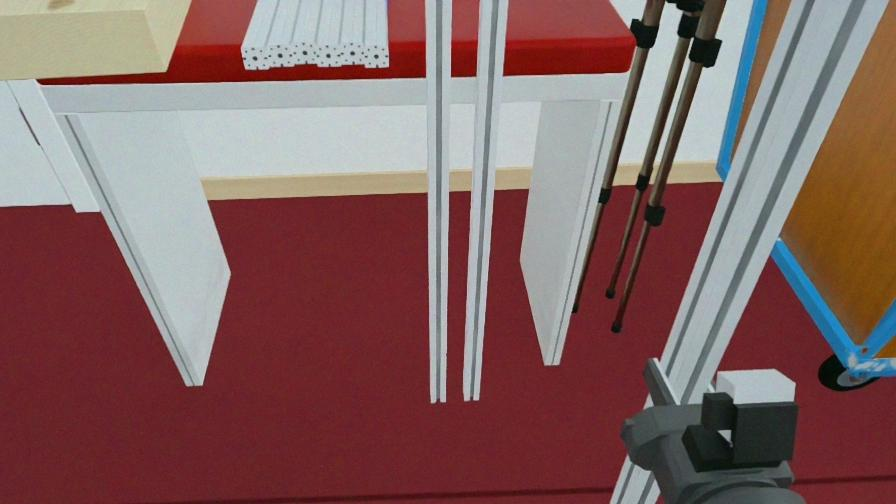

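move(
  base={"turn_rad_s":-0.65,"for_s":2.56},
  cameras=[],
)

move(
  base={"x_m_s":0.4,"for_s":2.933},
  cameras=[],
)

move(
  base={"turn_rad_s":0.65,"for_s":2.567},
  joints={"right_shoulder_pitch_rad":-0.158,"right_shoulder_roll_rad":0,"right_shoulder_yaw_rad":-0.125,"right_elbow_rad":-1.96,"right_forearm_roll_rad":-1.048,"right_wrist_pitch_rad":0.073,"right_hand_roll_rad":1.037},
  min_time_s=3,
  cameras=["head_camera"],
)

Scene clock: 296.60 s.
Joint torques (N m): left_arm=[10.87 0.79 -1.2 3.66 -0.61 0.5 0.12] | right_arm=[-10.15 -3.48 0.26 -16.11 0.61 -4.3 -0.59]
External joint torques (N m): left_arm=[0.05 0.25 -1.3 -0.56 -0.61 0.07 0.11] | right_arm=[-3.75 -1.76 0.84 -5.76 0.4 -2.37 -0.59]
Wrist force (N): left_arm=[0.3 0.3 -9.1] | right_arm=[-4.7 10.8 -6.7]
Wrist torque (N m): left_arm=[-0.36 -0.26 0.17] | right_arm=[-0.29 -0.49 -0.34]
Wrist force, peak (N): left_arm=[0.1 0.4 -9.7] | right_arm=[-4.7 11.1 -7.0]
move: done
base_odometry: x=+0.012 y=+0.884 heading=-1.671
lidar_m: 2.94 1.10 1.02 0.83 0.99 1.92 4.75 1.76 1.17 1.08 1.10 0.44
base_status: done (sent for 2.57 of 2.57 s)
joint_positions: torso_squat_rad=+1.050 torso_shift_rad=+0.000 torso_pitch_rad=+0.500 torso_yaw_rad=+0.000 left_shoulder_pitch_rad=+0.020 left_shoulder_roll_rad=+0.015 left_shoulder_yaw_rad=+0.000 left_elbow_rad=-0.190 left_forearm_roll_rad=+0.000 left_wrist_pitch_rad=-0.042 left_hand_roll_rad=+0.019 left_gripper_m=+0.101 right_shoulder_pitch_rad=-0.252 right_shoulder_roll_rad=-0.050 right_shoulder_yaw_rad=-0.083 right_elbow_rad=-1.725 right_forearm_roll_rad=-0.279 right_wrist_pitch_rad=-0.039 right_hand_roll_rad=+1.811 right_gripper_m=+0.030 head_pan_rad=+0.000 head_tilt_rad=+0.300
joint_status: not commanded
wheel_motors_off: 0
motor_effort: left_wheel=+12(50) right_wheel=+4(47)
chest: x=-0.0796 y=+0.0003 z=+0.9003 quat_wxyz=(+0.969, +0.000, +0.248, +0.000) (m; base frame)
left_hand: x=-0.3286 y=+0.2318 z=+0.2621 quat_wxyz=(+0.990, +0.009, +0.143, +0.010) (m; base frame)
right_hand: x=+0.3995 y=-0.2298 z=+0.6229 quat_wxyz=(+0.517, -0.483, -0.483, +0.516) (m; base frame)
pictures: none
No camera images: "cameras" was empty.

Scene clock: 301.00 s.
Joint torques (N m): left_arm=[12.29 0.11 -0.98 3.94 -0.53 0.5 0.35] | right_arm=[-9.59 -2.68 -0.32 -15.96 0.5 -4.43 -0.39]
External joint torques (N m): left_arm=[1.47 -0.43 -1.08 -0.28 -0.53 0.07 0.33] | right_arm=[-3.19 -0.96 0.25 -5.61 0.29 -2.5 -0.38]
Wrist force (N): left_arm=[0.4 0.4 -9.1] | right_arm=[-4.7 10.9 -6.6]
Wrist torque (N m): left_arm=[-0.37 -0.22 0.17] | right_arm=[0.04 -0.48 -0.34]
Wrist force, peak (N): left_arm=[0.6 0.6 -9.5] | right_arm=[-4.2 11.3 -7.8]
move: done
base_odometry: x=-0.105 y=-0.284 heading=-1.671
lidar_m: 2.58 2.62 0.88 0.82 0.84 1.34 5.38 1.53 1.02 0.94 0.96 0.43
base_status: done (sent for 2.93 of 2.93 s)
joint_positions: torso_squat_rad=+1.050 torso_shift_rad=+0.000 torso_pitch_rad=+0.500 torso_yaw_rad=+0.000 left_shoulder_pitch_rad=+0.020 left_shoulder_roll_rad=+0.015 left_shoulder_yaw_rad=+0.000 left_elbow_rad=-0.190 left_forearm_roll_rad=+0.000 left_wrist_pitch_rad=-0.042 left_hand_roll_rad=+0.019 left_gripper_m=+0.101 right_shoulder_pitch_rad=-0.252 right_shoulder_roll_rad=-0.050 right_shoulder_yaw_rad=-0.083 right_elbow_rad=-1.725 right_forearm_roll_rad=-0.279 right_wrist_pitch_rad=-0.039 right_hand_roll_rad=+1.811 right_gripper_m=+0.030 head_pan_rad=+0.000 head_tilt_rad=+0.300
joint_status: not commanded
wheel_motors_off: 0
motor_effort: left_wheel=+3(50) right_wheel=-3(45)
chest: x=-0.0795 y=+0.0003 z=+0.9003 quat_wxyz=(+0.969, +0.000, +0.248, +0.000) (m; base frame)
left_hand: x=-0.3284 y=+0.2318 z=+0.2620 quat_wxyz=(+0.990, +0.009, +0.143, +0.010) (m; base frame)
right_hand: x=+0.3996 y=-0.2297 z=+0.6229 quat_wxyz=(+0.517, -0.483, -0.483, +0.516) (m; base frame)
pictures: none
No camera images: "cameras" was empty.

Scene clock: 305.20 s.
Joint torques (N m): left_arm=[12.61 0.41 -1.23 3.78 -0.44 0.48 0.37] | right_arm=[-8.2 0.56 -1.08 -16.3 -0.02 -2.44 -0.32]
External joint torques (N m): left_arm=[1.8 -0.14 -1.33 -0.44 -0.44 0.05 0.36] | right_arm=[-3.23 1.9 -0.72 -5.69 -0.09 -1.41 -0.37]
Wrist force (N): left_arm=[0.4 0.5 -9.1] | right_arm=[-20.0 -4.2 -6.1]
Wrist torque (N m): left_arm=[-0.35 -0.24 0.20] | right_arm=[-0.08 -0.74 -0.33]
Wrist force, peak (N): left_arm=[0.4 0.6 -9.6] | right_arm=[-20.4 -4.4 -6.2]
move: done
base_odometry: x=-0.105 y=-0.284 heading=-0.003
lidar_m: 0.81 0.84 1.40 3.99 1.38 1.01 0.94 0.97 1.31 3.43 1.17 0.85
base_status: done (sent for 2.57 of 2.57 s)
joint_positions: torso_squat_rad=+1.050 torso_shift_rad=+0.000 torso_pitch_rad=+0.500 torso_yaw_rad=+0.000 left_shoulder_pitch_rad=+0.020 left_shoulder_roll_rad=+0.015 left_shoulder_yaw_rad=+0.000 left_elbow_rad=-0.190 left_forearm_roll_rad=+0.000 left_wrist_pitch_rad=-0.042 left_hand_roll_rad=+0.019 left_gripper_m=+0.101 right_shoulder_pitch_rad=-0.157 right_shoulder_roll_rad=+0.000 right_shoulder_yaw_rad=-0.125 right_elbow_rad=-1.959 right_forearm_roll_rad=-1.048 right_wrist_pitch_rad=+0.073 right_hand_roll_rad=+1.037 right_gripper_m=+0.030 head_pan_rad=+0.000 head_tilt_rad=+0.300
joint_status: all done
wheel_motors_off: 0
motor_effort: left_wheel=+4(41) right_wheel=+15(39)
chest: x=-0.0795 y=+0.0003 z=+0.9003 quat_wxyz=(+0.969, +0.000, +0.248, +0.000) (m; base frame)
left_hand: x=-0.3284 y=+0.2318 z=+0.2620 quat_wxyz=(+0.990, +0.009, +0.143, +0.010) (m; base frame)
right_hand: x=+0.3796 y=-0.2399 z=+0.6788 quat_wxyz=(+0.708, -0.006, -0.706, +0.003) (m; base frame)
pictures: head_camera
camera_calibration:
head_camera: T_world_to_cam=[[-0.0580375, -0.998227, 0.0132266, -0.00606483], [-0.682348, 0.0299941, -0.730412, 0.859333], [0.72872, -0.0514164, -0.682879, 0.642605], [0, 0, 0, 1]] pos_world=[0.117733, 0.00121144, 1.06657]

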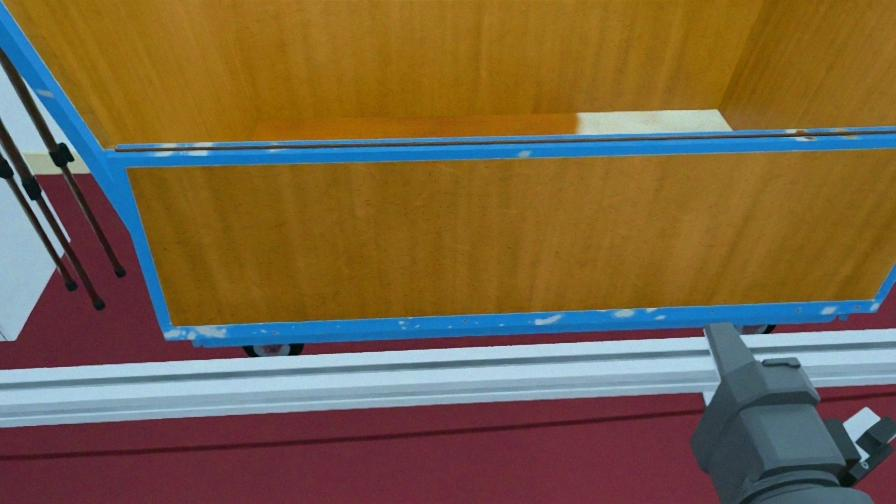

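move(
  joints={"torso_squat_rad":0.6,"torso_shift_rad":0.15,"torso_pitch_rad":0.65,"right_shoulder_pitch_rad":-0.563,"right_shoulder_roll_rad":0,"right_shoulder_yaw_rad":-0.199,"right_elbow_rad":-2.125,"right_forearm_roll_rad":-0.007,"right_wrist_pitch_rad":1.217,"right_hand_roll_rad":0.026,"head_pan_rad":0.4,"head_tilt_rad":0.25},
  min_time_s=2,
  cameras=[],
)

move(
  target={"side":"right","x":0.50,"y":-0.209,"z":0.80,"quat_wxyz":[0.9238,0.0161,-0.3826,-0.0067]},
  cameras=["head_camera"],
)

move(
  joints={"head_pan_rad":-0.4},
  cameras=["head_camera"],
)

Scene clock: 313.87 s.
Joint torques (N m): left_arm=[14.62 0.32 -1.39 4.93 -0.72 0.92 0.32] | right_arm=[-11.14 0.44 -0.01 -14.28 0.18 -3.18 0.01]
External joint torques (N m): left_arm=[0.42 -0.2 -1.51 -0.61 -0.72 0.22 0.29] | right_arm=[-2.7 1.93 -0.47 -4.51 0.05 -1.74 -0.03]
Motor temperatures (°C): left_arm=[37 33 33 37 43 38 41] | right_arm=[36 38 31 44 38 41 36]
Wrist force (N): left_arm=[0.9 0.5 -8.8] | right_arm=[-15.6 -4.9 -17.5]
Wrist torque (N m): left_arm=[-0.32 -0.18 0.14] | right_arm=[-0.10 -0.69 -0.36]
Wrist force, peak (N): left_arm=[0.6 0.4 -9.7] | right_arm=[-15.9 -5.5 -17.5]
move: done
base_odometry: x=-0.105 y=-0.284 heading=-0.003
lidar_m: 0.81 0.85 1.39 3.99 1.40 1.00 0.94 0.97 1.32 3.43 1.15 0.84
base_status: not commanded
joint_positions: torso_squat_rad=+0.600 torso_shift_rad=+0.150 torso_pitch_rad=+0.651 torso_yaw_rad=+0.000 left_shoulder_pitch_rad=+0.020 left_shoulder_roll_rad=+0.015 left_shoulder_yaw_rad=+0.000 left_elbow_rad=-0.190 left_forearm_roll_rad=+0.000 left_wrist_pitch_rad=-0.042 left_hand_roll_rad=+0.019 left_gripper_m=+0.101 right_shoulder_pitch_rad=-0.562 right_shoulder_roll_rad=+0.000 right_shoulder_yaw_rad=-0.199 right_elbow_rad=-2.124 right_forearm_roll_rad=-0.007 right_wrist_pitch_rad=+1.217 right_hand_roll_rad=+0.026 right_gripper_m=+0.030 head_pan_rad=+0.400 head_tilt_rad=+0.250
joint_status: all done
wheel_motors_off: 0
motor_effort: left_wheel=-1(5) right_wheel=+13(19)
chest: x=+0.0459 y=+0.0003 z=+1.0980 quat_wxyz=(+0.948, +0.000, +0.320, +0.000) (m; base frame)
left_hand: x=-0.2958 y=+0.2318 z=+0.5042 quat_wxyz=(+0.976, +0.010, +0.217, +0.009) (m; base frame)
right_hand: x=+0.4989 y=-0.2098 z=+0.7986 quat_wxyz=(+0.924, +0.016, -0.381, -0.006) (m; base frame)
pictures: none
No camera images: "cameras" was empty.

Scene clock: 314.40 s.
Joint torques (N m): left_arm=[14.8 0.12 -1.56 5.07 -0.48 0.72 0.03] | right_arm=[-11.68 -0.67 0.9 -14.58 0.35 -3.18 -0.34]
External joint torques (N m): left_arm=[0.61 -0.41 -1.67 -0.47 -0.47 0.02 0.01] | right_arm=[-3.21 0.8 0.43 -4.81 0.21 -1.74 -0.38]
Wrist force (N): left_arm=[1.3 0.4 -8.3] | right_arm=[-15.6 -4.6 -17.6]
Wrist torque (N m): left_arm=[-0.32 -0.12 0.14] | right_arm=[-0.18 -0.66 -0.34]
Wrist force, peak (N): left_arm=[2.0 0.7 -9.2] | right_arm=[-17.5 -5.2 -17.6]
move: done
base_odometry: x=-0.105 y=-0.284 heading=-0.003
lidar_m: 0.80 0.83 1.40 4.00 1.37 1.00 0.94 0.96 1.31 3.43 1.17 0.85
base_status: not commanded
joint_positions: torso_squat_rad=+0.600 torso_shift_rad=+0.150 torso_pitch_rad=+0.651 torso_yaw_rad=+0.000 left_shoulder_pitch_rad=+0.020 left_shoulder_roll_rad=+0.015 left_shoulder_yaw_rad=+0.000 left_elbow_rad=-0.190 left_forearm_roll_rad=+0.000 left_wrist_pitch_rad=-0.042 left_hand_roll_rad=+0.019 left_gripper_m=+0.101 right_shoulder_pitch_rad=-0.564 right_shoulder_roll_rad=+0.000 right_shoulder_yaw_rad=-0.197 right_elbow_rad=-2.124 right_forearm_roll_rad=-0.004 right_wrist_pitch_rad=+1.217 right_hand_roll_rad=+0.023 right_gripper_m=+0.030 head_pan_rad=+0.400 head_tilt_rad=+0.250
joint_status: all done
wheel_motors_off: 0
motor_effort: left_wheel=-1(2) right_wheel=+14(16)
chest: x=+0.0459 y=+0.0003 z=+1.0980 quat_wxyz=(+0.948, +0.000, +0.320, +0.000) (m; base frame)
left_hand: x=-0.2958 y=+0.2318 z=+0.5042 quat_wxyz=(+0.976, +0.010, +0.217, +0.009) (m; base frame)
right_hand: x=+0.4996 y=-0.2092 z=+0.7993 quat_wxyz=(+0.924, +0.016, -0.382, -0.007) (m; base frame)
right_hand_status: reached (checked arc, planned for 0.1 s): 1 mm and 0.1 deg off.
pictures: head_camera
camera_calibration:
head_camera: T_world_to_cam=[[0.256457, -0.94137, -0.219209, 0.231236], [-0.74895, -0.0501783, -0.660724, 1.01684], [0.610986, 0.333624, -0.717907, 0.721259], [0, 0, 0, 1]] pos_world=[0.261578, 0.0280722, 1.24033]

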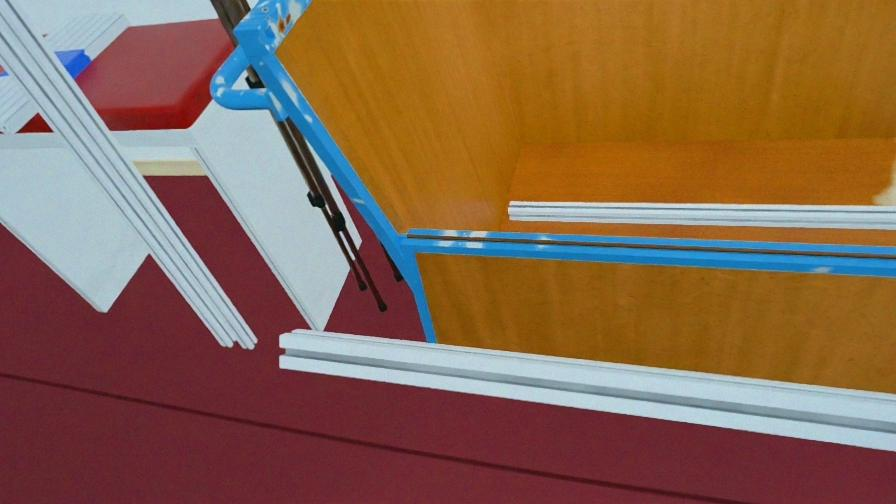

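Scene clock: 315.60 s.
Joint torques (N m): left_arm=[15.29 0.66 -1.12 4.83 -0.53 0.93 0.19] | right_arm=[-12.1 -0.85 0.56 -14.42 0.18 -3.19 -0.33]
External joint torques (N m): left_arm=[1.1 0.14 -1.23 -0.71 -0.52 0.24 0.16] | right_arm=[-3.62 0.62 0.09 -4.66 0.05 -1.75 -0.37]
Wrist force (N): left_arm=[1.4 0.5 -8.7] | right_arm=[-15.7 -4.6 -17.6]
Wrist torque (N m): left_arm=[-0.31 -0.12 0.14] | right_arm=[0.07 -0.68 -0.36]
Wrist force, peak (N): left_arm=[1.5 0.6 -8.9] | right_arm=[-15.8 -4.6 -17.6]
move: done
base_odometry: x=-0.105 y=-0.284 heading=-0.003
lidar_m: 0.80 0.84 1.40 3.99 1.39 1.00 0.94 0.97 1.31 3.43 1.16 0.84
base_status: not commanded
joint_positions: torso_squat_rad=+0.600 torso_shift_rad=+0.150 torso_pitch_rad=+0.651 torso_yaw_rad=+0.000 left_shoulder_pitch_rad=+0.020 left_shoulder_roll_rad=+0.015 left_shoulder_yaw_rad=+0.000 left_elbow_rad=-0.190 left_forearm_roll_rad=+0.000 left_wrist_pitch_rad=-0.042 left_hand_roll_rad=+0.019 left_gripper_m=+0.101 right_shoulder_pitch_rad=-0.564 right_shoulder_roll_rad=+0.000 right_shoulder_yaw_rad=-0.197 right_elbow_rad=-2.124 right_forearm_roll_rad=-0.004 right_wrist_pitch_rad=+1.217 right_hand_roll_rad=+0.023 right_gripper_m=+0.030 head_pan_rad=-0.400 head_tilt_rad=+0.250
joint_status: all done
wheel_motors_off: 0
motor_effort: left_wheel=-1(2) right_wheel=+16(17)
chest: x=+0.0459 y=+0.0003 z=+1.0980 quat_wxyz=(+0.948, +0.000, +0.320, +0.000) (m; base frame)
left_hand: x=-0.2958 y=+0.2318 z=+0.5042 quat_wxyz=(+0.976, +0.010, +0.217, +0.009) (m; base frame)
right_hand: x=+0.4996 y=-0.2092 z=+0.7993 quat_wxyz=(+0.924, +0.016, -0.382, -0.007) (m; base frame)
pictures: head_camera
camera_calibration:
head_camera: T_world_to_cam=[[-0.362133, -0.897527, 0.251605, -0.240219], [-0.729976, 0.105214, -0.675326, 1.03142], [0.579651, -0.428223, -0.693275, 0.696766], [0, 0, 0, 1]] pos_world=[0.26204, -0.0257516, 1.24003]

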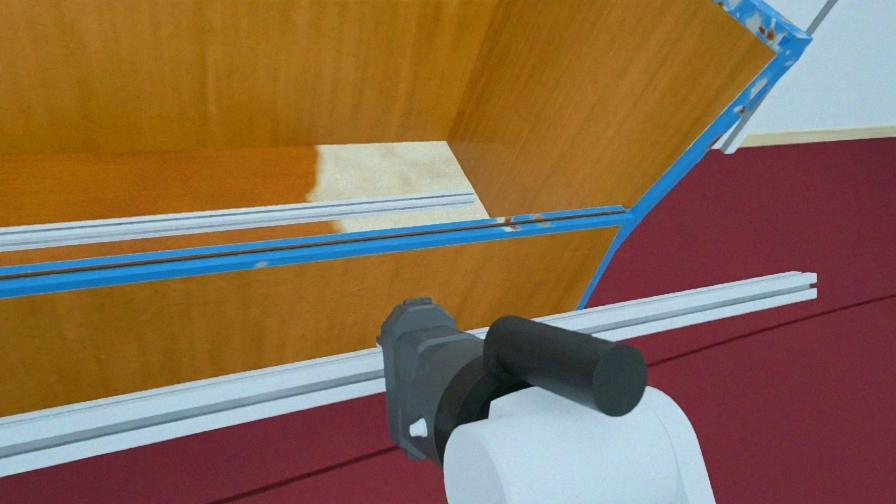

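move(
  target={"side":"right","x":0.50,"y":-0.199,"z":0.80,"quat_wxyz":[0.9238,0.0161,-0.3826,-0.0067]},
  cameras=[],
)

move(
  base={"x_m_s":0.25,"for_s":2.124},
  joints={"head_tilt_rad":0},
  cameras=["head_camera"],
)

move(
  joints={"head_pan_rad":0.4},
  cameras=["head_camera"],
)

Scene clock: 325.73 s.
Joint torques (N m): left_arm=[15.07 0.58 -1.95 5.13 -0.58 0.77 -0.04] | right_arm=[-12.09 -1.27 1.01 -14.46 0.34 -3.37 -0.65]
External joint torques (N m): left_arm=[0.88 0.06 -2.07 -0.41 -0.57 0.07 -0.07] | right_arm=[-3.54 -0.15 0.5 -4.69 0.1 -1.93 -0.69]
Wrist force (N): left_arm=[1.4 0.7 -8.8] | right_arm=[-15.4 -4.4 -17.5]
Wrist torque (N m): left_arm=[-0.34 -0.12 0.15] | right_arm=[0.11 -0.65 -0.35]
Wrist force, peak (N): left_arm=[1.6 0.4 -9.2] | right_arm=[-16.8 -7.0 -17.9]
move: done
base_odometry: x=-0.105 y=-0.284 heading=-0.003
lidar_m: 0.81 0.83 1.40 3.99 1.38 1.01 0.94 0.96 1.31 3.42 1.16 0.85
base_status: not commanded
joint_positions: torso_squat_rad=+0.600 torso_shift_rad=+0.150 torso_pitch_rad=+0.651 torso_yaw_rad=+0.000 left_shoulder_pitch_rad=+0.020 left_shoulder_roll_rad=+0.015 left_shoulder_yaw_rad=+0.000 left_elbow_rad=-0.190 left_forearm_roll_rad=+0.000 left_wrist_pitch_rad=-0.042 left_hand_roll_rad=+0.019 left_gripper_m=+0.101 right_shoulder_pitch_rad=-0.563 right_shoulder_roll_rad=+0.000 right_shoulder_yaw_rad=-0.161 right_elbow_rad=-2.123 right_forearm_roll_rad=+0.024 right_wrist_pitch_rad=+1.215 right_hand_roll_rad=-0.009 right_gripper_m=+0.030 head_pan_rad=-0.400 head_tilt_rad=+0.250
joint_status: all done
wheel_motors_off: 0
motor_effort: left_wheel=-1(2) right_wheel=+14(16)
chest: x=+0.0459 y=+0.0003 z=+1.0980 quat_wxyz=(+0.948, +0.000, +0.320, +0.000) (m; base frame)
left_hand: x=-0.2958 y=+0.2318 z=+0.5042 quat_wxyz=(+0.976, +0.010, +0.217, +0.009) (m; base frame)
right_hand: x=+0.4995 y=-0.1992 z=+0.7993 quat_wxyz=(+0.924, +0.017, -0.382, -0.006) (m; base frame)
right_hand_status: reached (checked arc, planned for 0.2 s): 1 mm and 0.1 deg off.
pictures: none
No camera images: "cameras" was empty.

Scene clock: 328.93 s.
Joint torques (N m): left_arm=[15.98 0.42 -1.56 5.04 -0.53 0.91 0.1] | right_arm=[-11.65 -1.11 0.99 -14.71 0.3 -3.09 -0.31]
External joint torques (N m): left_arm=[1.8 -0.1 -1.68 -0.5 -0.52 0.21 0.08] | right_arm=[-3.1 0.01 0.47 -4.95 0.13 -1.65 -0.35]
Wrist force (N): left_arm=[1.3 0.6 -8.4] | right_arm=[-15.6 -4.7 -17.0]
Wrist torque (N m): left_arm=[-0.33 -0.15 0.13] | right_arm=[-0.01 -0.66 -0.35]
Wrist force, peak (N): left_arm=[1.8 0.5 -9.0] | right_arm=[-15.5 -4.7 -18.6]
move: done
base_odometry: x=+0.428 y=-0.285 heading=-0.003
lidar_m: 0.27 0.29 0.40 4.06 2.15 1.55 1.47 1.52 2.06 4.62 0.41 0.29
base_status: done (sent for 2.13 of 2.13 s)
joint_positions: torso_squat_rad=+0.600 torso_shift_rad=+0.150 torso_pitch_rad=+0.650 torso_yaw_rad=+0.000 left_shoulder_pitch_rad=+0.020 left_shoulder_roll_rad=+0.015 left_shoulder_yaw_rad=+0.000 left_elbow_rad=-0.190 left_forearm_roll_rad=+0.000 left_wrist_pitch_rad=-0.042 left_hand_roll_rad=+0.019 left_gripper_m=+0.101 right_shoulder_pitch_rad=-0.563 right_shoulder_roll_rad=+0.000 right_shoulder_yaw_rad=-0.161 right_elbow_rad=-2.123 right_forearm_roll_rad=+0.024 right_wrist_pitch_rad=+1.215 right_hand_roll_rad=-0.009 right_gripper_m=+0.030 head_pan_rad=-0.400 head_tilt_rad=+0.000
joint_status: all done
wheel_motors_off: 0
motor_effort: left_wheel=+2(36) right_wheel=-7(47)
chest: x=+0.0458 y=+0.0003 z=+1.0980 quat_wxyz=(+0.948, +0.000, +0.320, +0.000) (m; base frame)
left_hand: x=-0.2957 y=+0.2318 z=+0.5041 quat_wxyz=(+0.976, +0.010, +0.217, +0.009) (m; base frame)
right_hand: x=+0.4995 y=-0.1992 z=+0.7994 quat_wxyz=(+0.924, +0.017, -0.382, -0.006) (m; base frame)
pictures: head_camera
camera_calibration:
head_camera: T_world_to_cam=[[-0.365365, -0.900138, 0.237191, -0.221776], [-0.559164, 0.00851454, -0.829014, 1.19114], [0.744207, -0.435521, -0.506435, 0.434056], [0, 0, 0, 1]] pos_world=[0.261984, -0.0207309, 1.25989]

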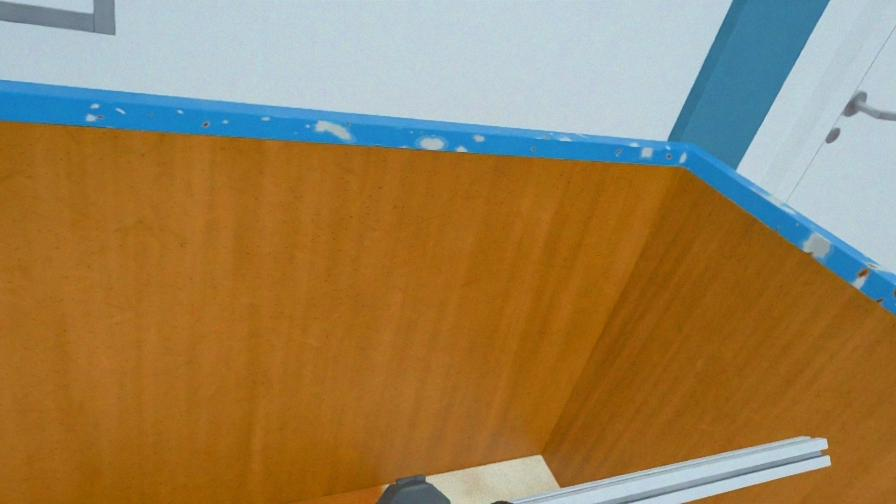

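Scene clock: 330.13 s.
Joint torques (N m): left_arm=[15.2 0.14 -1.97 5.24 -0.54 0.95 0.3] | right_arm=[-11.27 -0.73 0.85 -14.67 0.41 -3.18 -0.36]
External joint torques (N m): left_arm=[1.02 -0.38 -2.08 -0.3 -0.54 0.25 0.28] | right_arm=[-2.72 0.39 0.33 -4.9 0.23 -1.74 -0.4]
Wrist force (N): left_arm=[1.6 0.8 -8.6] | right_arm=[-15.4 -4.7 -17.3]
Wrist torque (N m): left_arm=[-0.36 -0.11 0.13] | right_arm=[-0.08 -0.65 -0.38]
Wrist force, peak (N): left_arm=[1.4 0.5 -9.1] | right_arm=[-15.6 -4.7 -17.9]
move: done
base_odometry: x=+0.428 y=-0.285 heading=-0.003
lidar_m: 0.27 0.29 0.39 4.07 2.15 1.56 1.47 1.52 2.05 4.62 0.40 0.29
base_status: not commanded
joint_positions: torso_squat_rad=+0.600 torso_shift_rad=+0.150 torso_pitch_rad=+0.650 torso_yaw_rad=+0.000 left_shoulder_pitch_rad=+0.020 left_shoulder_roll_rad=+0.015 left_shoulder_yaw_rad=+0.000 left_elbow_rad=-0.190 left_forearm_roll_rad=+0.000 left_wrist_pitch_rad=-0.042 left_hand_roll_rad=+0.019 left_gripper_m=+0.101 right_shoulder_pitch_rad=-0.563 right_shoulder_roll_rad=+0.000 right_shoulder_yaw_rad=-0.161 right_elbow_rad=-2.123 right_forearm_roll_rad=+0.024 right_wrist_pitch_rad=+1.215 right_hand_roll_rad=-0.009 right_gripper_m=+0.030 head_pan_rad=+0.400 head_tilt_rad=+0.000
joint_status: all done
wheel_motors_off: 0
motor_effort: left_wheel=+2(2) right_wheel=-6(9)
chest: x=+0.0458 y=+0.0003 z=+1.0980 quat_wxyz=(+0.948, +0.000, +0.320, +0.000) (m; base frame)
left_hand: x=-0.2957 y=+0.2318 z=+0.5041 quat_wxyz=(+0.976, +0.010, +0.217, +0.009) (m; base frame)
right_hand: x=+0.4995 y=-0.1992 z=+0.7994 quat_wxyz=(+0.924, +0.017, -0.382, -0.006) (m; base frame)
pictures: head_camera
camera_calibration:
head_camera: T_world_to_cam=[[0.253258, -0.938778, -0.233572, 0.249753], [-0.578227, 0.0466704, -0.81454, 1.17662], [0.775573, 0.341346, -0.531007, 0.458474], [0, 0, 0, 1]] pos_world=[0.261522, 0.0230511, 1.26019]

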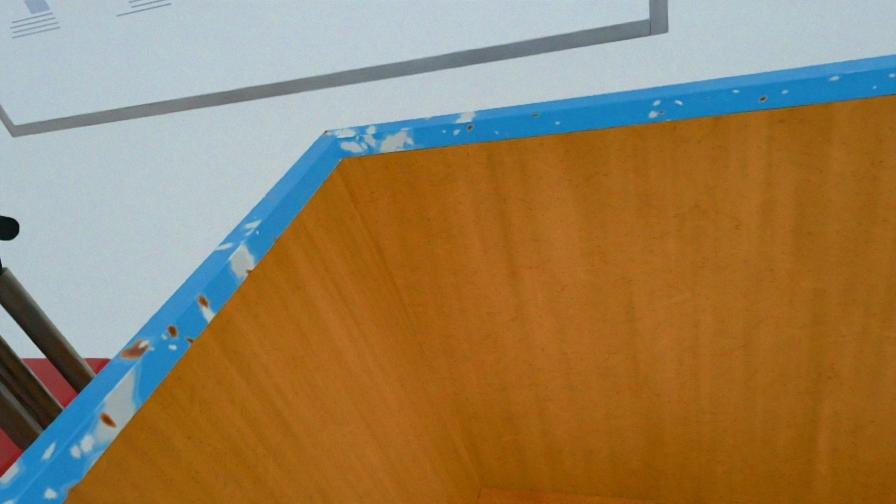

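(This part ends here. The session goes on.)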